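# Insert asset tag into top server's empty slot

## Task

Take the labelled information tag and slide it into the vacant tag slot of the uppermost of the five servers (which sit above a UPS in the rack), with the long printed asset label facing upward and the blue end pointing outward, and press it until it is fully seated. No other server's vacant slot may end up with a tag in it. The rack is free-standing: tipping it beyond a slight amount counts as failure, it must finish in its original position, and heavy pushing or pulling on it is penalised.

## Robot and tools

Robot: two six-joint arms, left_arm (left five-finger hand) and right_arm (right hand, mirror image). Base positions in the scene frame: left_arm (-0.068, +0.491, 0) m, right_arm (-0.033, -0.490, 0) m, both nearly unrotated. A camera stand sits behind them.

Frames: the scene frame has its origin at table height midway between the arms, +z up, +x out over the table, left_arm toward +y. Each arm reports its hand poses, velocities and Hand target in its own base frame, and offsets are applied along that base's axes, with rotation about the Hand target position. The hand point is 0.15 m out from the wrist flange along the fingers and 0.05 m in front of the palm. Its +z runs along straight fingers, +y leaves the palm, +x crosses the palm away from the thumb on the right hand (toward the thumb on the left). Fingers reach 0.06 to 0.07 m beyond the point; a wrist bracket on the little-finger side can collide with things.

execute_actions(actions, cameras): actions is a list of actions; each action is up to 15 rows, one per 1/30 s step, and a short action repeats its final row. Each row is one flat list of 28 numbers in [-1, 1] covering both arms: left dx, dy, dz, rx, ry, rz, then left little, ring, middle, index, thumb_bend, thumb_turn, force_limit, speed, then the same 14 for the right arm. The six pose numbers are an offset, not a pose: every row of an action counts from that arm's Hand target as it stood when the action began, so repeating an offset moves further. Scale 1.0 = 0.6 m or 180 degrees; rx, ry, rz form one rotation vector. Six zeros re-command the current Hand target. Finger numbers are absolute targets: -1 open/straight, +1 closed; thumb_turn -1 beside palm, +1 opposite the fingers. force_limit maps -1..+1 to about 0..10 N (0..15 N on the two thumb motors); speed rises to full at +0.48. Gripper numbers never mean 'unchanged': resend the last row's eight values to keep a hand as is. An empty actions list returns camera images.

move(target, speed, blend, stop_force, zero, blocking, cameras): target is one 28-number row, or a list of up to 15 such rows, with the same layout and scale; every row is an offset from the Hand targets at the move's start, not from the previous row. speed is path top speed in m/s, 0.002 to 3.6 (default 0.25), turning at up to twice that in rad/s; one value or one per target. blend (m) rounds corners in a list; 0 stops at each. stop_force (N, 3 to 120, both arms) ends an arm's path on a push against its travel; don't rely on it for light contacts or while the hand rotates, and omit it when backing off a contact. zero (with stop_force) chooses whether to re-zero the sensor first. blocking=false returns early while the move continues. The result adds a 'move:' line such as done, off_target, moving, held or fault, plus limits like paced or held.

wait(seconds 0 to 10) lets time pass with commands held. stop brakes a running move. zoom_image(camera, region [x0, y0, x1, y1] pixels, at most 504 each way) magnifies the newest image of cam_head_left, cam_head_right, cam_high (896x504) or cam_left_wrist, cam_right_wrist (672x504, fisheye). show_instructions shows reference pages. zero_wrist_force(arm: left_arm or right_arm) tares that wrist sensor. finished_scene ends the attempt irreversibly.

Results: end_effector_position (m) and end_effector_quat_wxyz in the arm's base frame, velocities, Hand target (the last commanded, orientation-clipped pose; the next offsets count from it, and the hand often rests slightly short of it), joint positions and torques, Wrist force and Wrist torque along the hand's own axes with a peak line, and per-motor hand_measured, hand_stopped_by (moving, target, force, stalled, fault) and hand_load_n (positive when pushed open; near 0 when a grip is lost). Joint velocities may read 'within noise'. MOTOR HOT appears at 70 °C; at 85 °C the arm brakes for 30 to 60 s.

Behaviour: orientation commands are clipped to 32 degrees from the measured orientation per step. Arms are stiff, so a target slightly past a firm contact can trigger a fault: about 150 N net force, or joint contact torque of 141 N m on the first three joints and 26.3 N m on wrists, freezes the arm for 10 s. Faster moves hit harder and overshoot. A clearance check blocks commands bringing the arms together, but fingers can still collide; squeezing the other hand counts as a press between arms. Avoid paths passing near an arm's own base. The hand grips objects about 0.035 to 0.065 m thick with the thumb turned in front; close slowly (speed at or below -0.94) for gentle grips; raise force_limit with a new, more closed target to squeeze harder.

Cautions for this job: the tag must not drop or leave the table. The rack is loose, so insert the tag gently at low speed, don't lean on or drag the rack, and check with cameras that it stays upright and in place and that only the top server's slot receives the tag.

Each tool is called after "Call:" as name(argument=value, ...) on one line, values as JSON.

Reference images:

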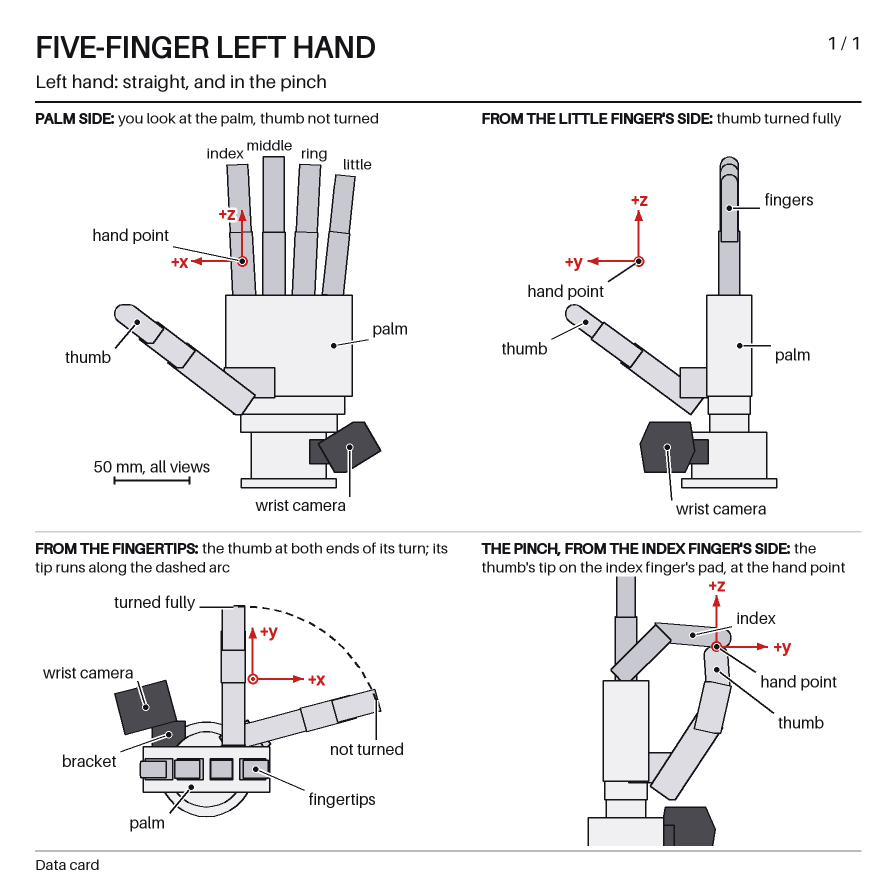

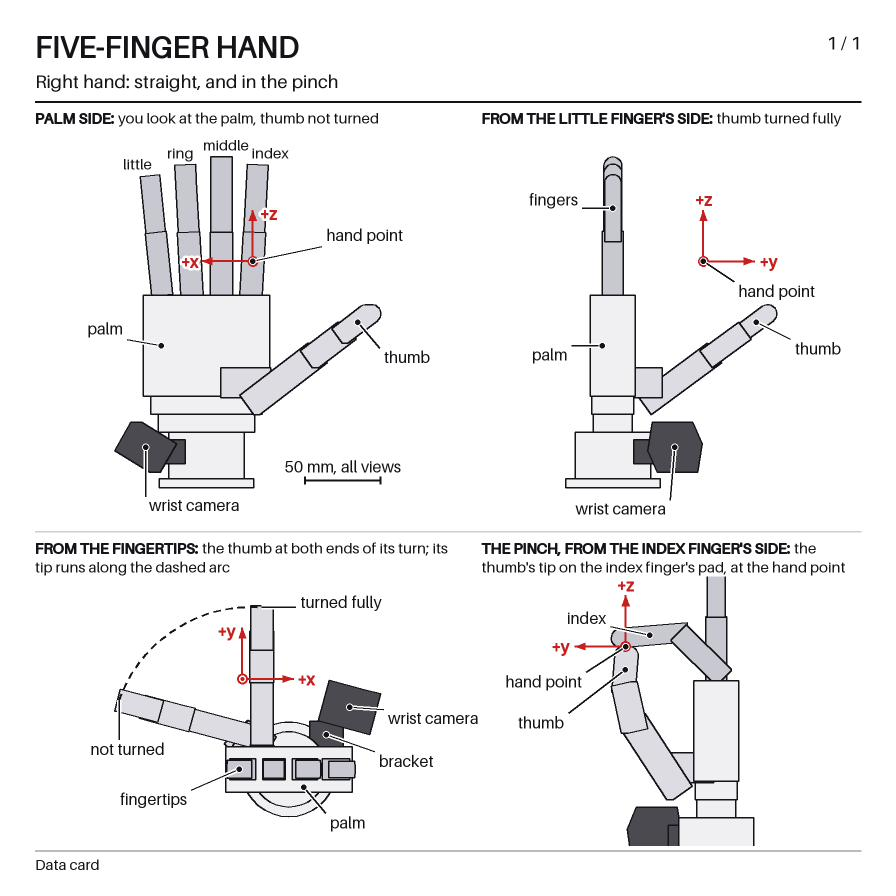

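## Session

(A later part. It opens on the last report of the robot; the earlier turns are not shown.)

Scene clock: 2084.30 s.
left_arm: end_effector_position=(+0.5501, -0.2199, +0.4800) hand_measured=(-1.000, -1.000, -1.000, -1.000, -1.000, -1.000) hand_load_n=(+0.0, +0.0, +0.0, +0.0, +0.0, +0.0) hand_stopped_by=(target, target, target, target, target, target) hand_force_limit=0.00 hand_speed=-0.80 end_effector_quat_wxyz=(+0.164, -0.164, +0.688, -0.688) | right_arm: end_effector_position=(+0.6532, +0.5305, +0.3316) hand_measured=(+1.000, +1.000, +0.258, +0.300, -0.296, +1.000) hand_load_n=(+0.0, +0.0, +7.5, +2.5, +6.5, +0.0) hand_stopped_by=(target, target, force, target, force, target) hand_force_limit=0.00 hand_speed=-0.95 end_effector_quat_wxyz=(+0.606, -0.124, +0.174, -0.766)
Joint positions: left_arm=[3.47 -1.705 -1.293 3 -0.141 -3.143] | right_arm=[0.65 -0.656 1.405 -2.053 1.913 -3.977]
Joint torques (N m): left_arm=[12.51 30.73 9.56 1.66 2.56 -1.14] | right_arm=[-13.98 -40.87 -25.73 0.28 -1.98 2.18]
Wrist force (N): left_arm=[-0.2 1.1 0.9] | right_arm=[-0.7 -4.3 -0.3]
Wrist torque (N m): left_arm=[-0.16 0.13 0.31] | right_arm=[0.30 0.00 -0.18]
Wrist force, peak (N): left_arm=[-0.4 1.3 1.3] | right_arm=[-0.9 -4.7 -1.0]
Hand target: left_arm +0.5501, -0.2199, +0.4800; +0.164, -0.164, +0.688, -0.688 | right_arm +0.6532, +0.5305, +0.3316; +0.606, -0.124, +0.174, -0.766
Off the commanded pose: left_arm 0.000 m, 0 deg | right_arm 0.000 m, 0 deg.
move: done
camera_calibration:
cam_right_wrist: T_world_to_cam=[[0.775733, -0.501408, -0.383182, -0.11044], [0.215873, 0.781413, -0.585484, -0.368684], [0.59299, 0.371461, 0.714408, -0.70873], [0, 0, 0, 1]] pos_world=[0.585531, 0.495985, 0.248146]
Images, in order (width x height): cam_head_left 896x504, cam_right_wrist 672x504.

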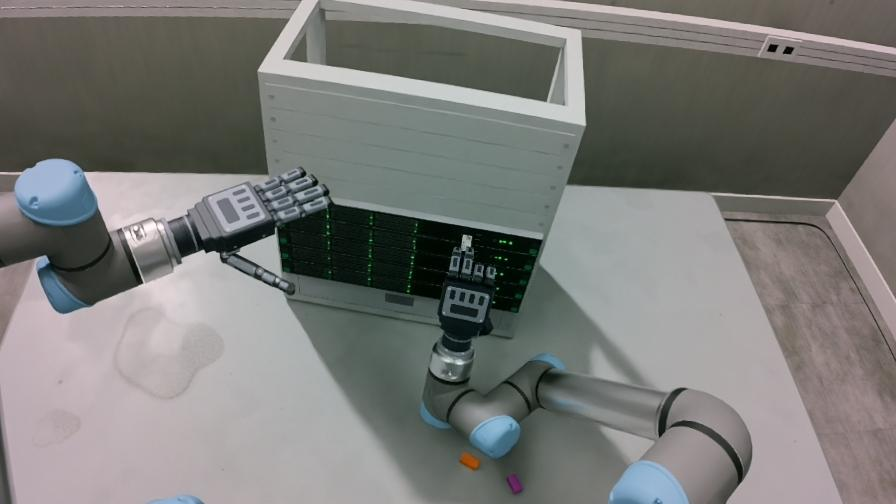

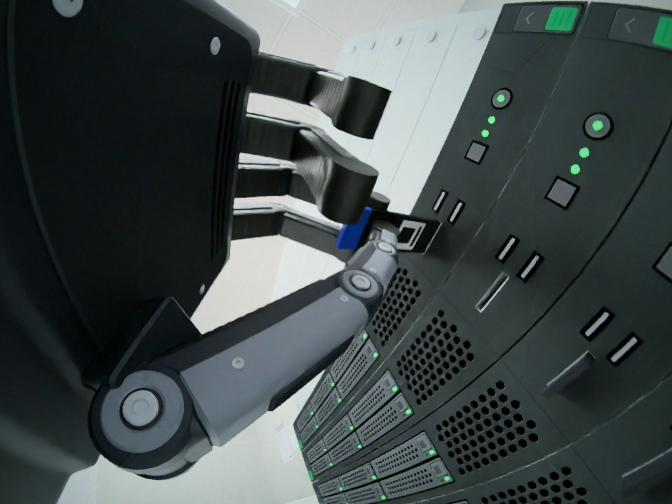

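Call:
move(target=[[0,0,0,0,0,0,-1,-1,-1,-1,-1,-1,0,-0.8,0,0,0.0008,0,0,0,1,1,0.51,0.3,-0.04,1,0.0,-0.95]], speed=0.01)

Call:
move(target=[[0,0,0,0,0,0,-1,-1,-1,-1,-1,-1,0,-0.8,0,0,0.0008,0,0,0,1,1,0.51,0.3,-0.04,1,0.0,-0.95]], speed=0.01)

Scene clock: 2091.97 s.
left_arm: end_effector_position=(+0.5501, -0.2199, +0.4800) hand_measured=(-1.000, -1.000, -1.000, -1.000, -1.000, -1.000) hand_load_n=(+0.0, +0.0, +0.0, +0.0, +0.0, +0.0) hand_stopped_by=(target, target, target, target, target, target) hand_force_limit=0.00 hand_speed=-0.80 end_effector_quat_wxyz=(+0.164, -0.164, +0.688, -0.688) | right_arm: end_effector_position=(+0.6532, +0.5305, +0.3320) hand_measured=(+1.000, +1.000, +0.258, +0.300, -0.296, +1.000) hand_load_n=(+0.0, +0.0, +7.0, +2.5, +6.5, -0.5) hand_stopped_by=(target, target, force, target, force, target) hand_force_limit=0.00 hand_speed=-0.95 end_effector_quat_wxyz=(+0.606, -0.124, +0.174, -0.766)
Joint positions: left_arm=[3.47 -1.705 -1.293 3 -0.141 -3.143] | right_arm=[0.65 -0.657 1.405 -2.052 1.913 -3.977]
Joint torques (N m): left_arm=[12.19 30.39 10.19 1.73 2.28 -1.27] | right_arm=[-12.27 -59.42 -23.33 -0.5 -2.02 2.25]
Wrist force (N): left_arm=[-0.3 1.0 1.0] | right_arm=[-0.8 -1.3 -1.5]
Wrist torque (N m): left_arm=[-0.17 0.13 0.31] | right_arm=[0.30 0.02 -0.11]
Wrist force, peak (N): left_arm=[-0.2 1.3 1.2] | right_arm=[-0.1 -5.3 0.4]
Hand target: left_arm +0.5501, -0.2199, +0.4800; +0.164, -0.164, +0.688, -0.688 | right_arm +0.6532, +0.5305, +0.3320; +0.606, -0.124, +0.174, -0.766
Off the commanded pose: left_arm 0.000 m, 0 deg | right_arm 0.000 m, 0 deg.
move: done

Scene clock: 2092.67 s.
left_arm: end_effector_position=(+0.5501, -0.2199, +0.4800) hand_measured=(-1.000, -1.000, -1.000, -1.000, -1.000, -1.000) hand_load_n=(+0.0, +0.0, +0.0, +0.0, +0.0, -0.5) hand_stopped_by=(target, target, target, target, target, target) hand_force_limit=0.00 hand_speed=-0.80 end_effector_quat_wxyz=(+0.164, -0.164, +0.688, -0.688) | right_arm: end_effector_position=(+0.6532, +0.5305, +0.3325) hand_measured=(+1.000, +1.000, +0.258, +0.300, -0.296, +1.000) hand_load_n=(+0.0, +0.0, +6.5, +3.0, +7.0, +0.0) hand_stopped_by=(target, target, force, target, force, target) hand_force_limit=0.00 hand_speed=-0.95 end_effector_quat_wxyz=(+0.606, -0.124, +0.174, -0.766)
Joint positions: left_arm=[3.47 -1.705 -1.293 3 -0.141 -3.143] | right_arm=[0.65 -0.658 1.405 -2.052 1.913 -3.977]
Joint torques (N m): left_arm=[12.75 31.11 9.17 1.57 2.61 -1.32] | right_arm=[-7.93 -62.72 -16.73 -1.05 -1.59 2.05]
Wrist force (N): left_arm=[-0.2 1.2 1.1] | right_arm=[-0.9 -0.3 -3.7]
Wrist torque (N m): left_arm=[-0.16 0.12 0.31] | right_arm=[0.28 0.08 -0.11]
Wrist force, peak (N): left_arm=[-0.3 1.2 1.1] | right_arm=[-0.9 -0.7 -3.8]
Hand target: left_arm +0.5501, -0.2199, +0.4800; +0.164, -0.164, +0.688, -0.688 | right_arm +0.6532, +0.5305, +0.3325; +0.606, -0.124, +0.174, -0.766
Off the commanded pose: left_arm 0.000 m, 0 deg | right_arm 0.000 m, 0 deg.
move: done

Call:
move(target=[[0,0,0,0,0,0,-1,-1,-1,-1,-1,-1,0,-0.8,0.0131,-0.0026,-0.0003,0,0,0,1,1,0.51,0.3,-0.04,1,0.0,-0.95]], speed=0.006, stop_force=4)

Scene clock: 2098.97 s.
left_arm: end_effector_position=(+0.5501, -0.2199, +0.4800) hand_measured=(-1.000, -1.000, -1.000, -1.000, -1.000, -1.000) hand_load_n=(+0.0, +0.0, +0.0, +0.0, +0.0, -0.5) hand_stopped_by=(target, target, target, target, target, target) hand_force_limit=0.00 hand_speed=-0.80 end_effector_quat_wxyz=(+0.164, -0.164, +0.688, -0.688) | right_arm: end_effector_position=(+0.6611, +0.5290, +0.3323) hand_measured=(+1.000, +1.000, +0.258, +0.300, -0.296, +1.000) hand_load_n=(+0.0, +0.0, +6.5, +3.0, +7.0, +0.0) hand_stopped_by=(target, target, force, target, force, target) hand_force_limit=0.00 hand_speed=-0.95 end_effector_quat_wxyz=(+0.606, -0.124, +0.174, -0.766)
Joint positions: left_arm=[3.47 -1.705 -1.293 3 -0.141 -3.143] | right_arm=[0.642 -0.65 1.389 -2.04 1.911 -3.969]
Joint torques (N m): left_arm=[12.02 30.37 9.55 1.5 2.44 -1.34] | right_arm=[-11.6 -44.35 -28.52 -0.71 -2.54 2.22]
Wrist force (N): left_arm=[-0.3 1.1 0.8] | right_arm=[-1.0 -1.0 -1.8]
Wrist torque (N m): left_arm=[-0.17 0.13 0.31] | right_arm=[0.28 0.04 -0.12]
Wrist force, peak (N): left_arm=[-0.4 1.4 1.1] | right_arm=[-0.8 -0.1 -4.1]
Hand target: left_arm +0.5501, -0.2199, +0.4800; +0.164, -0.164, +0.688, -0.688 | right_arm +0.6611, +0.5290, +0.3323; +0.606, -0.124, +0.174, -0.766
Off the commanded pose: left_arm 0.000 m, 0 deg | right_arm 0.000 m, 0 deg.
move: done

Call:
move(target=[[0,0,0,0,0,0,-1,-1,-1,-1,-1,-1,0,-0.8,0.0163,-0.0033,0.0001,0,0,0,1,1,0.51,0.3,-0.04,1,0.0,-0.95]], speed=0.006, stop_force=4)

Call:
move(target=[[0,0,0,0,0,0,-1,-1,-1,-1,-1,-1,0,-0.8,0.0114,-0.0023,0.0001,0,0,0,1,1,0.51,0.3,-0.04,1,0.0,-0.95]], speed=0.006, stop_force=4, cameras=["cam_right_wrist","cam_head_left","cam_head_right"])

Call:
zoom_image(camera="cam_right_wrist", region=[330, 150, 470, 270])

Scene clock: 2105.57 s.
left_arm: end_effector_position=(+0.5501, -0.2199, +0.4800) hand_measured=(-1.000, -1.000, -1.000, -1.000, -1.000, -1.000) hand_load_n=(+0.0, +0.0, +0.0, +0.0, +0.0, +0.0) hand_stopped_by=(target, target, target, target, target, target) hand_force_limit=0.00 hand_speed=-0.80 end_effector_quat_wxyz=(+0.164, -0.164, +0.688, -0.688) | right_arm: end_effector_position=(+0.6709, +0.5270, +0.3324) hand_measured=(+1.000, +1.000, +0.258, +0.300, -0.296, +1.000) hand_load_n=(+0.0, +0.0, +6.5, +3.5, +6.5, +0.0) hand_stopped_by=(target, target, force, target, force, target) hand_force_limit=0.00 hand_speed=-0.95 end_effector_quat_wxyz=(+0.606, -0.124, +0.174, -0.766)
Joint positions: left_arm=[3.47 -1.705 -1.293 3 -0.141 -3.143] | right_arm=[0.632 -0.641 1.368 -2.024 1.909 -3.959]
Joint torques (N m): left_arm=[11.35 30.25 9.62 1.54 2.31 -1.35] | right_arm=[-12.33 -44.16 -28.22 -0.69 -2.59 2.09]
Wrist force (N): left_arm=[-0.2 1.1 1.1] | right_arm=[-1.4 -1.2 -1.8]
Wrist torque (N m): left_arm=[-0.16 0.13 0.30] | right_arm=[0.24 0.07 -0.14]
Wrist force, peak (N): left_arm=[-0.5 1.5 1.0] | right_arm=[-1.5 -1.1 -1.9]
Hand target: left_arm +0.5501, -0.2199, +0.4800; +0.164, -0.164, +0.688, -0.688 | right_arm +0.6709, +0.5270, +0.3324; +0.606, -0.124, +0.174, -0.766
Off the commanded pose: left_arm 0.000 m, 0 deg | right_arm 0.000 m, 0 deg.
move: done

Scene clock: 2107.50 s.
left_arm: end_effector_position=(+0.5501, -0.2199, +0.4800) hand_measured=(-1.000, -1.000, -1.000, -1.000, -1.000, -1.000) hand_load_n=(+0.0, +0.0, +0.0, -0.5, +0.0, +0.0) hand_stopped_by=(target, target, target, target, target, target) hand_force_limit=0.00 hand_speed=-0.80 end_effector_quat_wxyz=(+0.164, -0.164, +0.688, -0.688) | right_arm: end_effector_position=(+0.6777, +0.5256, +0.3325) hand_measured=(+1.000, +1.000, +0.258, +0.300, -0.296, +1.000) hand_load_n=(+0.0, +0.0, +6.5, +3.0, +7.0, +0.0) hand_stopped_by=(target, target, force, target, force, target) hand_force_limit=0.00 hand_speed=-0.95 end_effector_quat_wxyz=(+0.606, -0.124, +0.174, -0.766)
Joint positions: left_arm=[3.47 -1.705 -1.293 3 -0.141 -3.143] | right_arm=[0.625 -0.635 1.353 -2.014 1.907 -3.951]
Joint torques (N m): left_arm=[10.46 31.47 9.17 1.53 2.24 -1] | right_arm=[-12.59 -45.29 -28.61 -0.82 -2.56 2.3]
Wrist force (N): left_arm=[-0.3 1.1 0.9] | right_arm=[-1.4 -1.3 -2.1]
Wrist torque (N m): left_arm=[-0.15 0.14 0.30] | right_arm=[0.24 0.07 -0.14]
Wrist force, peak (N): left_arm=[-0.2 1.3 1.2] | right_arm=[-1.4 -1.2 -2.6]
Hand target: left_arm +0.5501, -0.2199, +0.4800; +0.164, -0.164, +0.688, -0.688 | right_arm +0.6777, +0.5256, +0.3325; +0.606, -0.124, +0.174, -0.766
Off the commanded pose: left_arm 0.000 m, 0 deg | right_arm 0.000 m, 0 deg.
move: done
camera_calibration:
cam_right_wrist: T_world_to_cam=[[0.775733, -0.501408, -0.383182, -0.131607], [0.215873, 0.781413, -0.585484, -0.369539], [0.59299, 0.371461, 0.714408, -0.722044], [0, 0, 0, 1]] pos_world=[0.610031, 0.490985, 0.249046]
Images, in order (width x height): cam_head_left 896x504, cam_head_right 896x504, cam_right_wrist 672x504.

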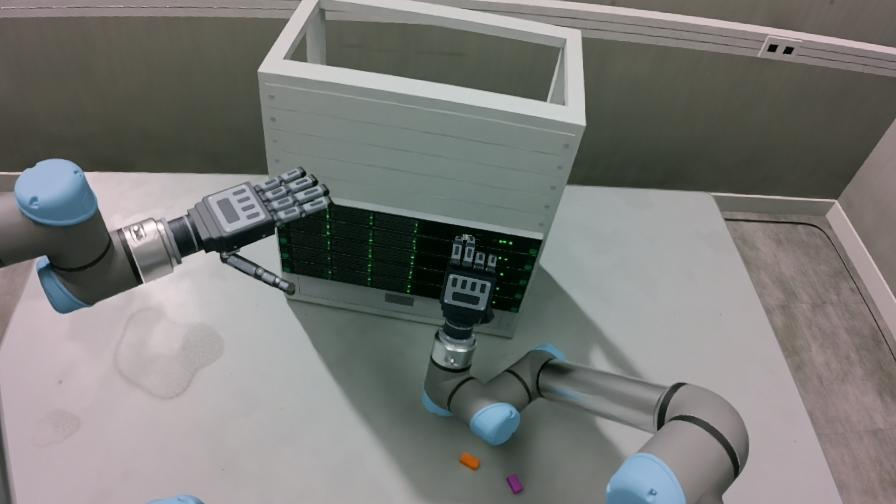

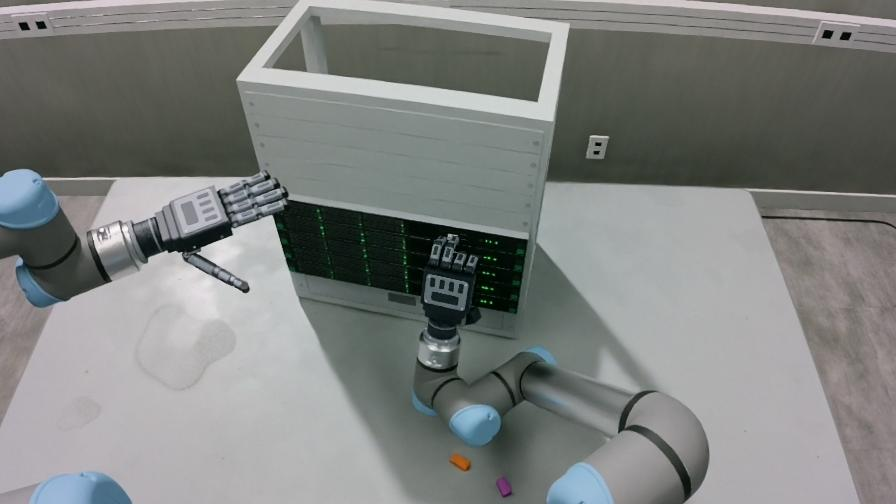

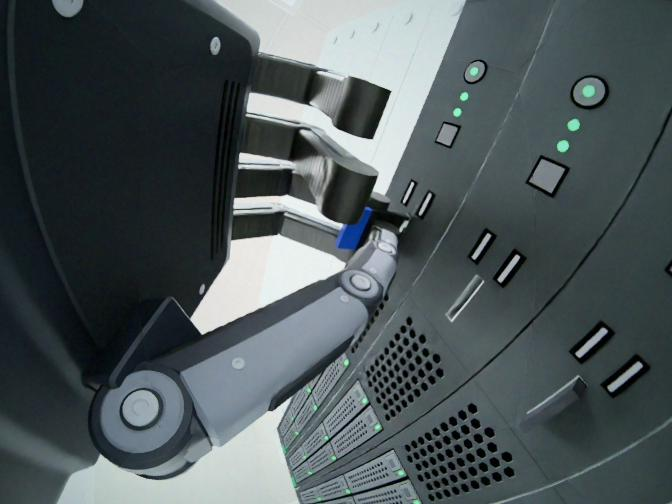

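Scaled by 3.600 from the camera's 672x504 image, which has a finer 960x720 frame.

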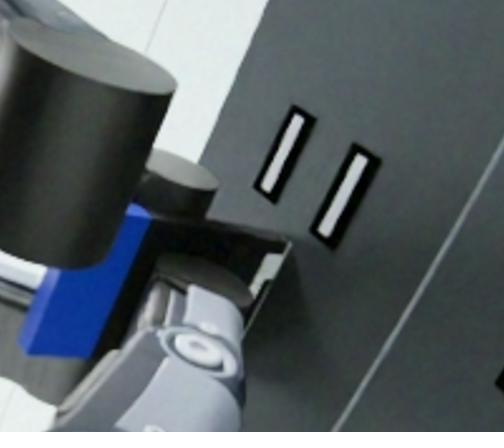

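Call:
move(target=[[0,0,0,0,0,0,-1,-1,-1,-1,-1,-1,0,-0.8,0.0114,-0.0023,0.0001,0,0,0,1,1,0.51,0.3,-0.04,1,0.0,-0.95]], speed=0.004, stop_force=3, cameras=["cam_right_wrist"])

Call:
zoom_image(camera="cam_right_wrist", region=[330, 150, 470, 270])

Scene clock: 2113.53 s.
left_arm: end_effector_position=(+0.5501, -0.2199, +0.4800) hand_measured=(-1.000, -1.000, -1.000, -1.000, -1.000, -1.000) hand_load_n=(+0.0, +0.0, +0.0, +0.0, +0.0, -0.5) hand_stopped_by=(target, target, target, target, target, target) hand_force_limit=0.00 hand_speed=-0.80 end_effector_quat_wxyz=(+0.164, -0.164, +0.688, -0.688) | right_arm: end_effector_position=(+0.6845, +0.5242, +0.3325) hand_measured=(+1.000, +1.000, +0.258, +0.300, -0.296, +1.000) hand_load_n=(+0.0, +0.0, +6.5, +3.0, +7.0, +0.0) hand_stopped_by=(target, target, force, target, force, target) hand_force_limit=0.00 hand_speed=-0.95 end_effector_quat_wxyz=(+0.606, -0.124, +0.174, -0.766)
Joint positions: left_arm=[3.47 -1.705 -1.293 3 -0.141 -3.143] | right_arm=[0.618 -0.628 1.337 -2.003 1.905 -3.944]
Joint torques (N m): left_arm=[11.73 30.13 9.81 1.38 2.43 -0.98] | right_arm=[-12.56 -46.22 -28.75 -0.99 -2.42 2.11]
Wrist force (N): left_arm=[-0.4 1.3 1.1] | right_arm=[-1.7 -0.9 -3.1]
Wrist torque (N m): left_arm=[-0.13 0.14 0.30] | right_arm=[0.25 0.09 -0.13]
Wrist force, peak (N): left_arm=[-0.2 1.5 1.0] | right_arm=[-1.5 -1.1 -3.2]
Hand target: left_arm +0.5501, -0.2199, +0.4800; +0.164, -0.164, +0.688, -0.688 | right_arm +0.6845, +0.5242, +0.3325; +0.606, -0.124, +0.174, -0.766
Off the commanded pose: left_arm 0.000 m, 0 deg | right_arm 0.000 m, 0 deg.
move: done
camera_calibration:
cam_right_wrist: T_world_to_cam=[[0.775733, -0.501408, -0.383182, -0.137496], [0.215873, 0.781413, -0.585484, -0.369932], [0.59299, 0.371461, 0.714408, -0.725665], [0, 0, 0, 1]] pos_world=[0.616831, 0.489685, 0.249146]
Images, in order (width x height): cam_right_wrist 672x504.

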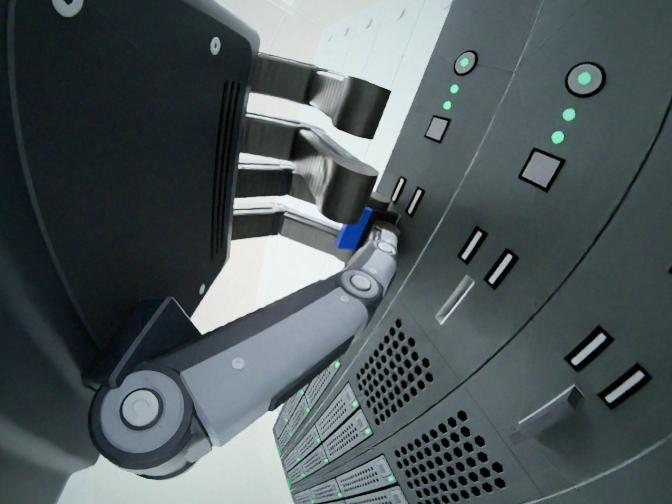

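Scaled by 3.600 from the camera's 672x504 image, which has a finer 960x720 frame.

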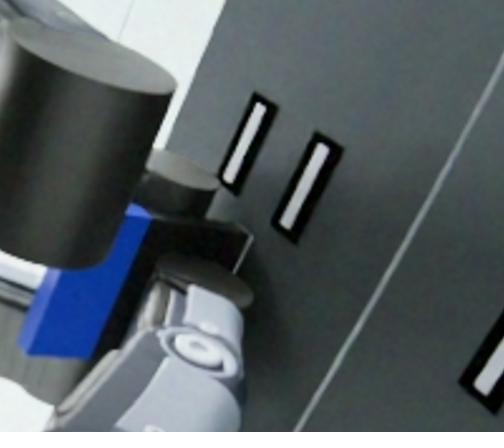

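Call:
move(target=[[0,0,0,0,0,0,-1,-1,-1,-1,-1,-1,0,-0.8,0,0,0,0,0,0,1,1,-0.1,-0.1,-0.04,1,0.0,-0.6]], speed=0.02, cameras=["cam_right_wrist","cam_head_right"])

Call:
zoom_image(camera="cam_right_wrist", region=[330, 150, 470, 270])

Scene clock: 2137.07 s.
left_arm: end_effector_position=(+0.5501, -0.2199, +0.4800) hand_measured=(-1.000, -1.000, -1.000, -1.000, -1.000, -1.000) hand_load_n=(+0.0, +0.0, +0.0, +0.0, +0.0, +0.0) hand_stopped_by=(target, target, target, target, target, target) hand_force_limit=0.00 hand_speed=-0.80 end_effector_quat_wxyz=(+0.164, -0.164, +0.688, -0.688) | right_arm: end_effector_position=(+0.6846, +0.5242, +0.3324) hand_measured=(+1.000, +1.000, +0.094, -0.100, -0.296, +1.000) hand_load_n=(+0.0, +0.0, -12.5, +0.0, +4.0, -0.5) hand_stopped_by=(target, target, stalled, target, force, target) hand_force_limit=0.00 hand_speed=-0.60 end_effector_quat_wxyz=(+0.606, -0.124, +0.174, -0.766)
Joint positions: left_arm=[3.47 -1.705 -1.293 3 -0.141 -3.143] | right_arm=[0.618 -0.628 1.337 -2.003 1.905 -3.944]
Joint torques (N m): left_arm=[11.43 29.96 9.56 1.34 2.08 -1.21] | right_arm=[-2.85 -65.85 -28.38 -4.19 -1.87 2.08]
Wrist force (N): left_arm=[-0.4 1.2 0.9] | right_arm=[0.6 -7.1 -18.6]
Wrist torque (N m): left_arm=[-0.15 0.15 0.29] | right_arm=[0.28 0.40 -0.30]
Wrist force, peak (N): left_arm=[-0.3 1.4 1.0] | right_arm=[0.7 -7.1 -19.8]
Hand target: left_arm +0.5501, -0.2199, +0.4800; +0.164, -0.164, +0.688, -0.688 | right_arm +0.6845, +0.5242, +0.3325; +0.606, -0.124, +0.174, -0.766
Off the commanded pose: left_arm 0.000 m, 0 deg | right_arm 0.000 m, 0 deg.
move: done
camera_calibration:
cam_right_wrist: T_world_to_cam=[[0.775733, -0.501408, -0.383182, -0.137662], [0.215873, 0.781413, -0.585484, -0.369934], [0.59299, 0.371461, 0.714408, -0.725616], [0, 0, 0, 1]] pos_world=[0.616931, 0.489585, 0.249046]
Images, in order (width x height): cam_head_right 896x504, cam_right_wrist 672x504.

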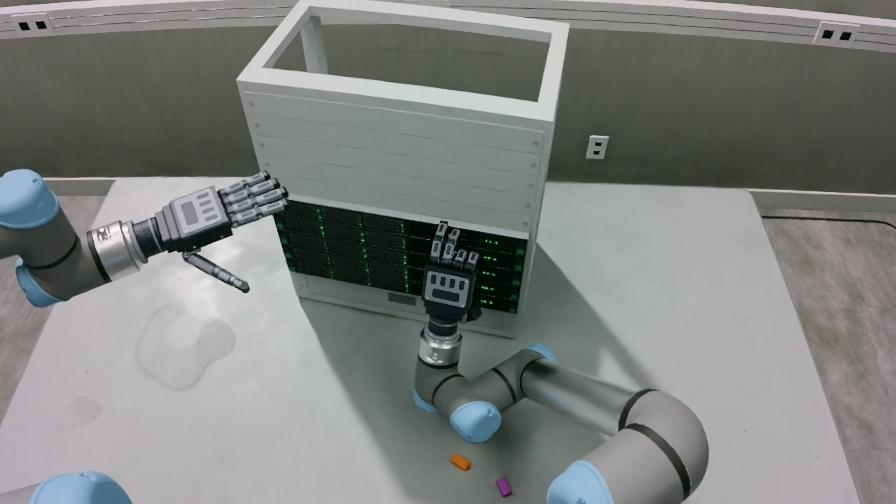

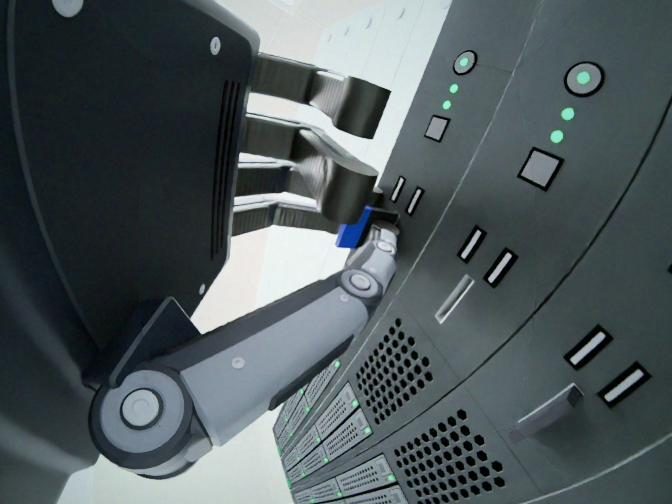

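Scaled by 3.600 from the camera's 672x504 image, which has a finer 960x720 frame.

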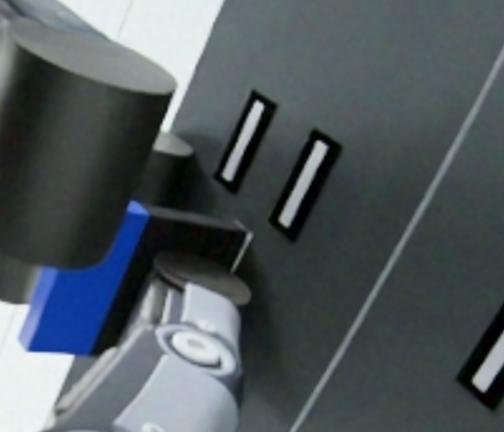

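Call:
move(target=[[0,0,0,0,0,0,-1,-1,-1,-1,-1,-1,0,-0.8,0,0,0,0,0,0,1,1,0.17,-0.1,-0.04,1,0.0,-0.6]], speed=0.02, cameras=["cam_right_wrist"])

Call:
zoom_image(camera="cam_right_wrist", region=[330, 150, 470, 270])

Scene clock: 2141.87 s.
left_arm: end_effector_position=(+0.5501, -0.2199, +0.4800) hand_measured=(-1.000, -1.000, -1.000, -1.000, -1.000, -1.000) hand_load_n=(+0.0, +0.0, +0.0, +0.0, +0.0, -0.5) hand_stopped_by=(target, target, target, target, target, target) hand_force_limit=0.00 hand_speed=-0.80 end_effector_quat_wxyz=(+0.164, -0.164, +0.688, -0.688) | right_arm: end_effector_position=(+0.6845, +0.5242, +0.3326) hand_measured=(+1.000, +1.000, +0.170, -0.100, -0.296, +1.000) hand_load_n=(+0.0, +0.0, -0.5, +0.0, +4.0, +0.5) hand_stopped_by=(target, target, target, target, force, target) hand_force_limit=0.00 hand_speed=-0.60 end_effector_quat_wxyz=(+0.606, -0.124, +0.174, -0.766)
Joint positions: left_arm=[3.47 -1.705 -1.293 3 -0.141 -3.143] | right_arm=[0.618 -0.628 1.337 -2.003 1.905 -3.944]
Joint torques (N m): left_arm=[11.98 29.18 9.8 1.39 2.14 -1.24] | right_arm=[3.94 -57.32 -28.81 -2.43 -0.64 2.02]
Wrist force (N): left_arm=[-0.3 1.0 1.0] | right_arm=[-1.0 1.7 -9.8]
Wrist torque (N m): left_arm=[-0.18 0.15 0.31] | right_arm=[0.18 0.18 -0.11]
Wrist force, peak (N): left_arm=[-0.4 1.4 1.1] | right_arm=[0.6 -6.4 -19.7]
Hand target: left_arm +0.5501, -0.2199, +0.4800; +0.164, -0.164, +0.688, -0.688 | right_arm +0.6845, +0.5242, +0.3325; +0.606, -0.124, +0.174, -0.766
Off the commanded pose: left_arm 0.000 m, 0 deg | right_arm 0.000 m, 0 deg.
move: done
camera_calibration:
cam_right_wrist: T_world_to_cam=[[0.775791, -0.501314, -0.383187, -0.137576], [0.215897, 0.781516, -0.585338, -0.370034], [0.592905, 0.371371, 0.714526, -0.725599], [0, 0, 0, 1]] pos_world=[0.616831, 0.489685, 0.249147]
Images, in order (width x height): cam_right_wrist 672x504.

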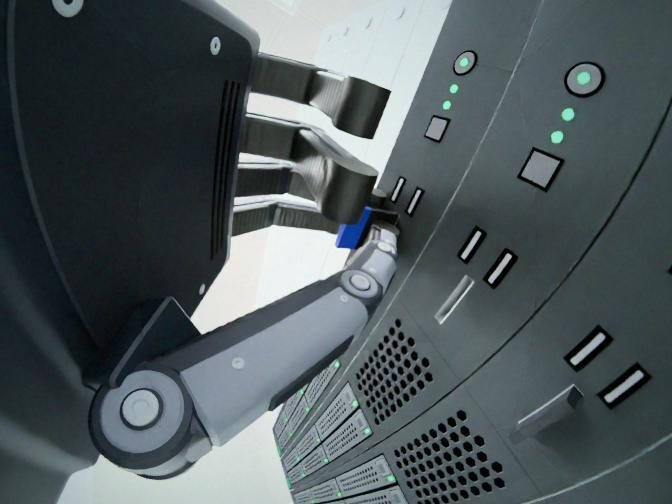

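Scaled by 3.600 from the camera's 672x504 image, which has a finer 960x720 frame.

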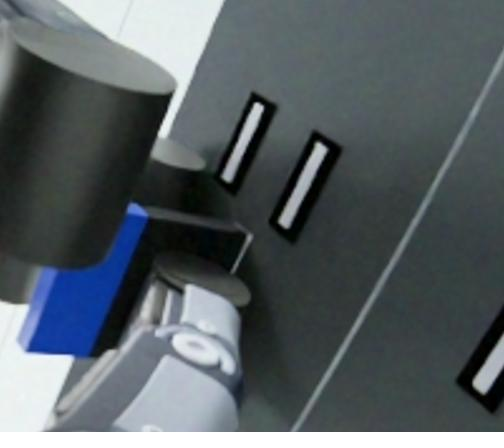

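Call:
move(target=[[0,0,0,0,0,0,-1,-1,-1,-1,-1,-1,0,-0.8,0,0,-0.004,0,0,0,1,1,0.17,-0.1,-0.04,1,0.0,-0.6]], speed=0.01)

Scene clock: 2147.83 s.
left_arm: end_effector_position=(+0.5501, -0.2199, +0.4800) hand_measured=(-1.000, -1.000, -1.000, -1.000, -1.000, -1.000) hand_load_n=(+0.0, +0.0, -0.5, +0.0, +0.0, -0.5) hand_stopped_by=(target, target, target, target, target, target) hand_force_limit=0.00 hand_speed=-0.80 end_effector_quat_wxyz=(+0.164, -0.164, +0.688, -0.688) | right_arm: end_effector_position=(+0.6845, +0.5242, +0.3302) hand_measured=(+1.000, +1.000, +0.170, -0.100, -0.294, +1.000) hand_load_n=(+0.0, +0.0, +0.0, +0.0, +0.0, +0.0) hand_stopped_by=(target, target, target, target, force, target) hand_force_limit=0.00 hand_speed=-0.60 end_effector_quat_wxyz=(+0.606, -0.124, +0.174, -0.766)
Joint positions: left_arm=[3.47 -1.705 -1.293 3 -0.141 -3.143] | right_arm=[0.618 -0.625 1.337 -2.006 1.905 -3.944]
Joint torques (N m): left_arm=[11.87 30.24 10.09 1.48 2.09 -0.97] | right_arm=[3.79 -46.2 -28.21 -3.74 -2.19 2.09]
Wrist force (N): left_arm=[0.0 1.2 1.2] | right_arm=[-0.6 0.6 -1.9]
Wrist torque (N m): left_arm=[-0.15 0.10 0.32] | right_arm=[0.27 0.08 -0.11]
Wrist force, peak (N): left_arm=[-0.1 1.5 1.2] | right_arm=[-1.0 1.8 -10.1]
Hand target: left_arm +0.5501, -0.2199, +0.4800; +0.164, -0.164, +0.688, -0.688 | right_arm +0.6845, +0.5242, +0.3301; +0.606, -0.124, +0.174, -0.766
Off the commanded pose: left_arm 0.000 m, 0 deg | right_arm 0.000 m, 0 deg.
move: done

Call:
move(target=[[0,0,0,0,0,0,-1,-1,-1,-1,-1,-1,0,-0.8,-0.0343,0.0069,0,0,0,0,1,1,0.17,-0.1,-0.04,1,0.0,-0.6]], speed=0.02, stop_force=3, cameras=["cam_right_wrist"])

Call:
zoom_image(camera="cam_right_wrist", region=[330, 150, 470, 270])

Scene clock: 2152.83 s.
left_arm: end_effector_position=(+0.5501, -0.2199, +0.4800) hand_measured=(-1.000, -1.000, -1.000, -1.000, -1.000, -1.000) hand_load_n=(+0.0, +0.0, +0.0, +0.0, +0.0, -0.5) hand_stopped_by=(target, target, target, target, target, target) hand_force_limit=0.00 hand_speed=-0.80 end_effector_quat_wxyz=(+0.164, -0.164, +0.688, -0.688) | right_arm: end_effector_position=(+0.6640, +0.5284, +0.3301) hand_measured=(+1.000, +1.000, +0.170, -0.100, -0.294, +1.000) hand_load_n=(+0.0, +0.0, +0.0, +0.0, +0.0, +0.0) hand_stopped_by=(target, target, target, target, force, target) hand_force_limit=0.00 hand_speed=-0.60 end_effector_quat_wxyz=(+0.606, -0.124, +0.174, -0.766)
Joint positions: left_arm=[3.47 -1.705 -1.293 3 -0.141 -3.143] | right_arm=[0.639 -0.644 1.383 -2.039 1.91 -3.966]
Joint torques (N m): left_arm=[11.47 30.27 10.07 1.51 2.19 -1.08] | right_arm=[11.12 -62.63 -5.84 -3.51 2.19 -2.46]
Wrist force (N): left_arm=[-0.1 1.0 0.8] | right_arm=[-0.9 0.6 -1.8]
Wrist torque (N m): left_arm=[-0.16 0.11 0.31] | right_arm=[0.27 0.11 -0.05]
Wrist force, peak (N): left_arm=[-0.2 1.3 1.2] | right_arm=[-0.7 0.6 -2.1]
Hand target: left_arm +0.5501, -0.2199, +0.4800; +0.164, -0.164, +0.688, -0.688 | right_arm +0.6640, +0.5284, +0.3301; +0.606, -0.124, +0.174, -0.766
Off the commanded pose: left_arm 0.000 m, 0 deg | right_arm 0.000 m, 0 deg.
move: done
camera_calibration:
cam_right_wrist: T_world_to_cam=[[0.775733, -0.501408, -0.383182, -0.120457], [0.215873, 0.781413, -0.585484, -0.370116], [0.59299, 0.371461, 0.714408, -0.713317], [0, 0, 0, 1]] pos_world=[0.596331, 0.493785, 0.246746]
Images, in order (width x height): cam_right_wrist 672x504.

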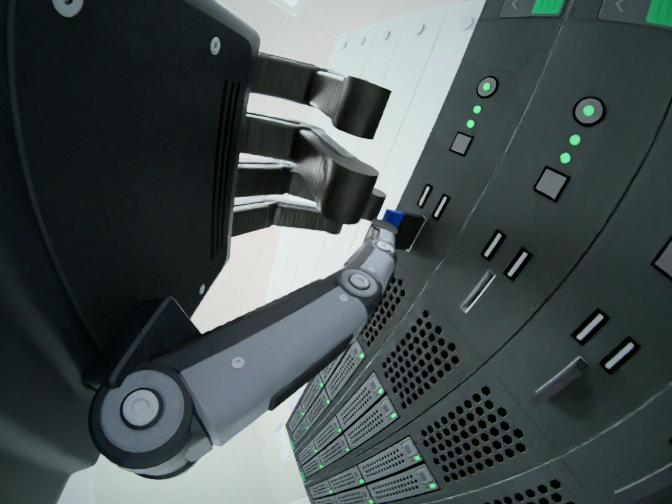

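Scaled by 3.600 from the camera's 672x504 image, which has a finer 960x720 frame.

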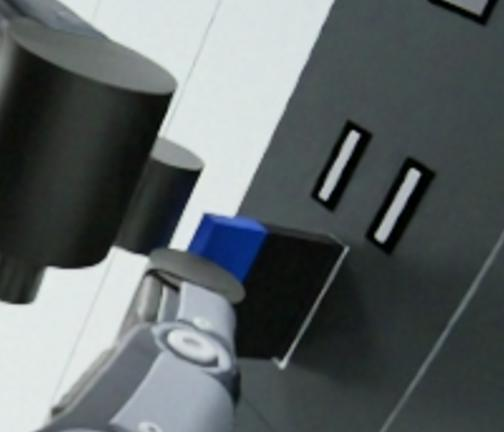

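Call:
move(target=[[0,0,0,0,0,0,-1,-1,-1,-1,-1,-1,0,-0.8,-0.0033,0.0007,-0.0082,0,0,0,1,1,0.17,-0.1,-0.04,1,0.0,-0.6],[0,0,0,0,0,0,-1,-1,-1,-1,-1,-1,0,-0.8,-0.0033,0.0007,-0.0082,0,0,0,1,1,0.256,0.3,-0.04,1,0.2,-0.6]], speed=0.03, cameras=["cam_right_wrist","cam_head_left","cam_head_right"])

Call:
zoom_image(camera="cam_right_wrist", region=[330, 150, 470, 270])

Call:
zoom_image(camera="cam_head_left", region=[420, 200, 520, 280])

Scene clock: 2161.20 s.
left_arm: end_effector_position=(+0.5501, -0.2199, +0.4800) hand_measured=(-1.000, -1.000, -1.000, -1.000, -1.000, -1.000) hand_load_n=(+0.0, +0.0, +0.0, +0.0, +0.0, -0.5) hand_stopped_by=(target, target, target, target, target, target) hand_force_limit=0.00 hand_speed=-0.80 end_effector_quat_wxyz=(+0.164, -0.164, +0.688, -0.688) | right_arm: end_effector_position=(+0.6620, +0.5288, +0.3252) hand_measured=(+1.000, +1.000, +0.256, +0.300, -0.294, +1.000) hand_load_n=(+0.0, +0.0, +0.0, +0.0, +0.0, +0.0) hand_stopped_by=(target, target, target, target, force, target) hand_force_limit=0.20 hand_speed=-0.60 end_effector_quat_wxyz=(+0.606, -0.124, +0.174, -0.766)
Joint positions: left_arm=[3.47 -1.705 -1.293 3 -0.141 -3.143] | right_arm=[0.641 -0.638 1.386 -2.05 1.911 -3.968]
Joint torques (N m): left_arm=[11.42 30.24 11.07 1.52 2.06 -1.03] | right_arm=[9.99 -44.61 -6.06 -2.75 1.48 -2.48]
Wrist force (N): left_arm=[-0.1 1.0 1.1] | right_arm=[-0.7 0.8 -1.8]
Wrist torque (N m): left_arm=[-0.17 0.11 0.32] | right_arm=[0.30 0.08 -0.03]
Wrist force, peak (N): left_arm=[-0.4 1.4 1.1] | right_arm=[-0.9 0.9 -2.0]
Hand target: left_arm +0.5501, -0.2199, +0.4800; +0.164, -0.164, +0.688, -0.688 | right_arm +0.6620, +0.5288, +0.3252; +0.606, -0.124, +0.174, -0.766
Off the commanded pose: left_arm 0.000 m, 0 deg | right_arm 0.000 m, 0 deg.
move: done
camera_calibration:
cam_right_wrist: T_world_to_cam=[[0.775733, -0.501408, -0.383182, -0.120583], [0.215873, 0.781413, -0.585484, -0.372866], [0.59299, 0.371461, 0.714408, -0.708779], [0, 0, 0, 1]] pos_world=[0.594331, 0.494185, 0.241846]
Images, in order (width x height): cam_head_left 896x504, cam_head_right 896x504, cam_right_wrist 672x504.

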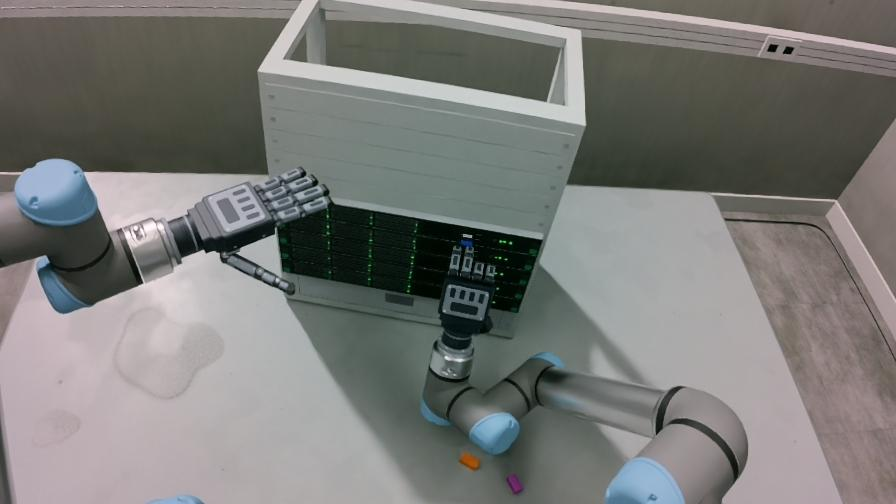

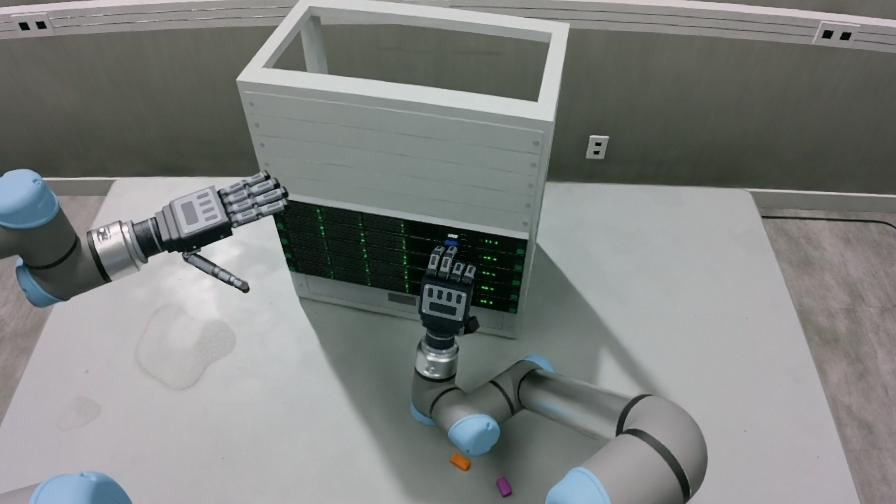

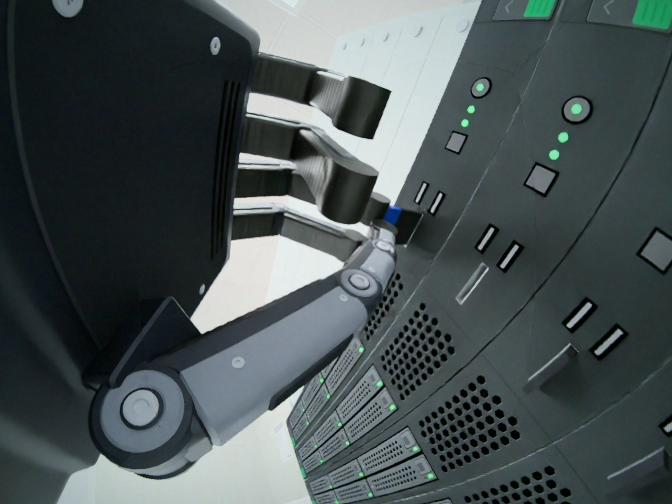

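Scaled by 3.600 from the camera's 672x504 image, which has a finer 960x720 frame.

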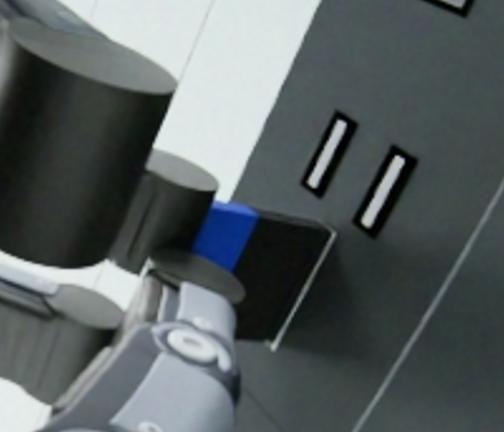

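Scaled by 5.040.

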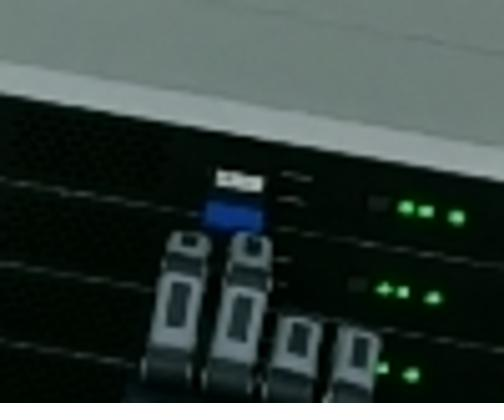

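Call:
move(target=[[0,0,0,0,0,0,-1,-1,-1,-1,-1,-1,0,-0.8,0.0016,0.0082,0,0,0,0,1,1,0.256,0.3,-0.04,1,0.2,-0.6]], speed=0.03)

Call:
move(target=[[0,0,0,0,0,0,-1,-1,-1,-1,-1,-1,0,-0.8,0.0294,-0.0059,0,0,0,0,1,1,0.256,0.3,-0.04,1,0.2,-0.6]], speed=0.01, stop_force=3, cameras=["cam_right_wrist","cam_head_left","cam_head_right"])

Call:
zoom_image(camera="cam_right_wrist", region=[330, 150, 470, 270])

Call:
zoom_image(camera="cam_head_left", region=[440, 220, 500, 260])

Scene clock: 2175.83 s.
left_arm: end_effector_position=(+0.5501, -0.2199, +0.4800) hand_measured=(-1.000, -1.000, -1.000, -1.000, -1.000, -1.000) hand_load_n=(+0.0, +0.0, +0.0, +0.0, +0.0, +0.0) hand_stopped_by=(target, target, target, target, target, target) hand_force_limit=0.00 hand_speed=-0.80 end_effector_quat_wxyz=(+0.164, -0.164, +0.688, -0.688) | right_arm: end_effector_position=(+0.6629, +0.5337, +0.3252) hand_measured=(+1.000, +1.000, +0.256, +0.300, -0.294, +1.000) hand_load_n=(+0.0, +0.0, +0.0, +0.0, +0.0, +0.5) hand_stopped_by=(target, target, target, target, force, target) hand_force_limit=0.20 hand_speed=-0.60 end_effector_quat_wxyz=(+0.606, -0.124, +0.174, -0.766)
Joint positions: left_arm=[3.47 -1.705 -1.293 3 -0.141 -3.143] | right_arm=[0.646 -0.63 1.37 -2.042 1.912 -3.973]
Joint torques (N m): left_arm=[11.15 30.33 10.54 1.41 1.96 -0.9] | right_arm=[11.94 -46.01 -28.41 -0.85 2.12 -2.29]
Wrist force (N): left_arm=[-0.3 1.3 1.0] | right_arm=[-0.7 0.7 -1.7]
Wrist torque (N m): left_arm=[-0.12 0.13 0.30] | right_arm=[0.29 0.07 -0.03]
Wrist force, peak (N): left_arm=[-0.4 1.3 1.2] | right_arm=[-0.7 0.8 -2.0]
Hand target: left_arm +0.5501, -0.2199, +0.4800; +0.164, -0.164, +0.688, -0.688 | right_arm +0.6629, +0.5337, +0.3252; +0.606, -0.124, +0.174, -0.766
Off the commanded pose: left_arm 0.000 m, 0 deg | right_arm 0.000 m, 0 deg.
move: done

Scene clock: 2178.63 s.
left_arm: end_effector_position=(+0.5501, -0.2199, +0.4800) hand_measured=(-1.000, -1.000, -1.000, -1.000, -1.000, -1.000) hand_load_n=(-0.5, +0.0, +0.0, +0.0, +0.0, +0.0) hand_stopped_by=(target, target, target, target, target, target) hand_force_limit=0.00 hand_speed=-0.80 end_effector_quat_wxyz=(+0.164, -0.164, +0.688, -0.688) | right_arm: end_effector_position=(+0.6792, +0.5304, +0.3252) hand_measured=(+1.000, +1.000, +0.256, +0.300, -0.294, +1.000) hand_load_n=(+0.0, +0.0, +0.0, +0.0, +0.0, +0.0) hand_stopped_by=(target, target, target, target, force, target) hand_force_limit=0.20 hand_speed=-0.60 end_effector_quat_wxyz=(+0.606, -0.124, +0.174, -0.766)
Joint positions: left_arm=[3.47 -1.705 -1.293 3 -0.141 -3.143] | right_arm=[0.629 -0.615 1.334 -2.017 1.908 -3.956]
Joint torques (N m): left_arm=[10.53 29.77 9.15 1.6 1.99 -1.07] | right_arm=[12.42 -62.56 -6.27 -3.65 2.04 -2.39]
Wrist force (N): left_arm=[-0.3 1.1 1.1] | right_arm=[-0.7 0.3 -1.7]
Wrist torque (N m): left_arm=[-0.16 0.15 0.31] | right_arm=[0.23 0.05 -0.10]
Wrist force, peak (N): left_arm=[-0.5 1.3 1.3] | right_arm=[-0.8 -2.3 -2.5]
Hand target: left_arm +0.5501, -0.2199, +0.4800; +0.164, -0.164, +0.688, -0.688 | right_arm +0.6792, +0.5304, +0.3252; +0.606, -0.124, +0.174, -0.766 (not the last commanded pose)
Off the commanded pose: left_arm 0.000 m, 0 deg | right_arm 0.001 m, 0 deg.
move: contact (right_arm)
camera_calibration:
cam_right_wrist: T_world_to_cam=[[0.775733, -0.501408, -0.383182, -0.133073], [0.215873, 0.781413, -0.585484, -0.377907], [0.59299, 0.371461, 0.714408, -0.71961], [0, 0, 0, 1]] pos_world=[0.611531, 0.495885, 0.241846]
Images, in order (width x height): cam_head_left 896x504, cam_head_right 896x504, cam_right_wrist 672x504.

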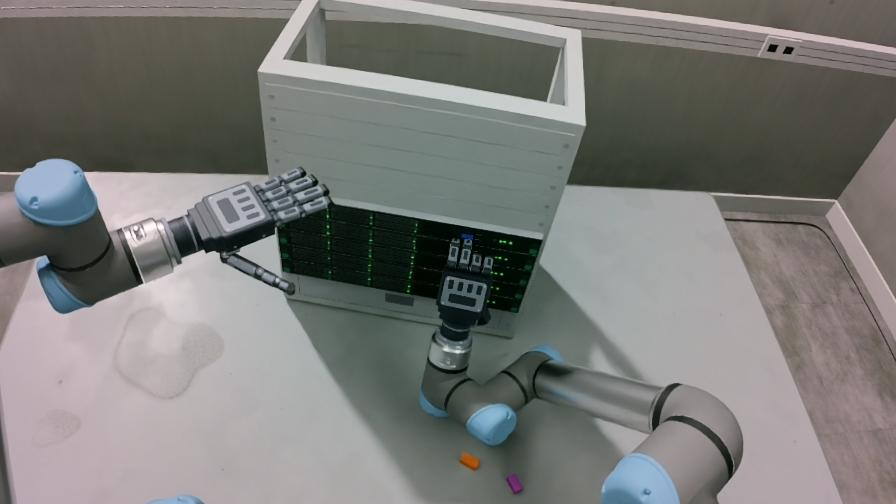

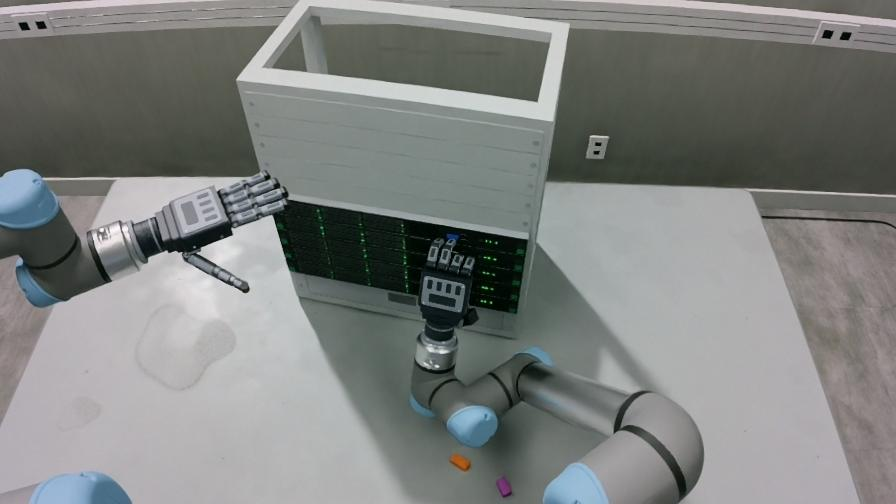

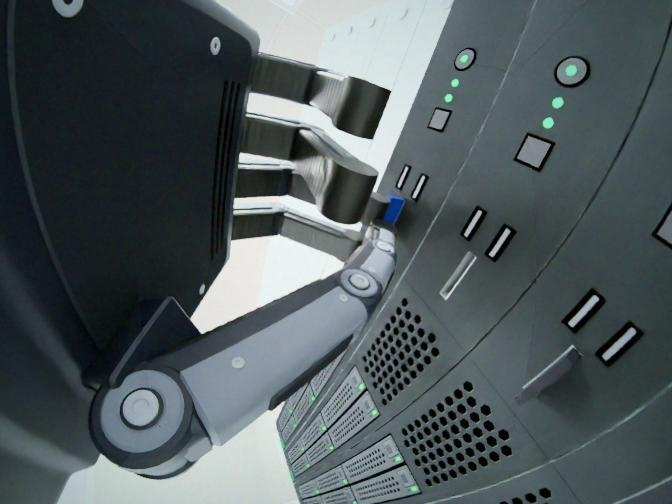

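Scaled by 3.600 from the camera's 672x504 image, which has a finer 960x720 frame.

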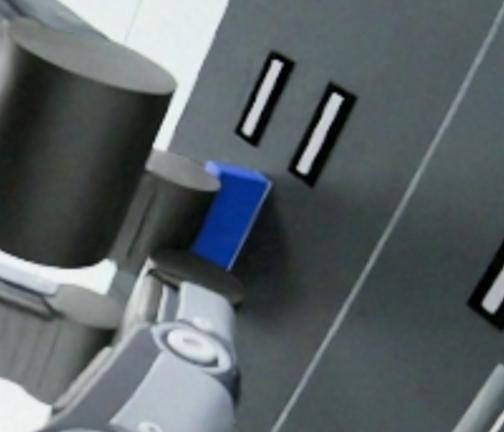

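Scaled by 8.400.

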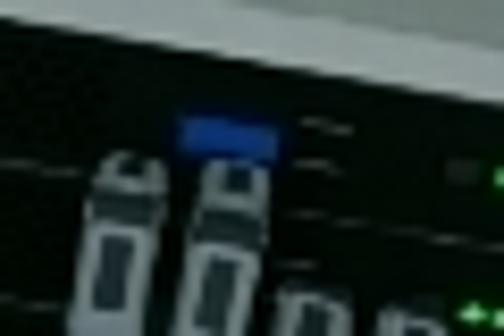

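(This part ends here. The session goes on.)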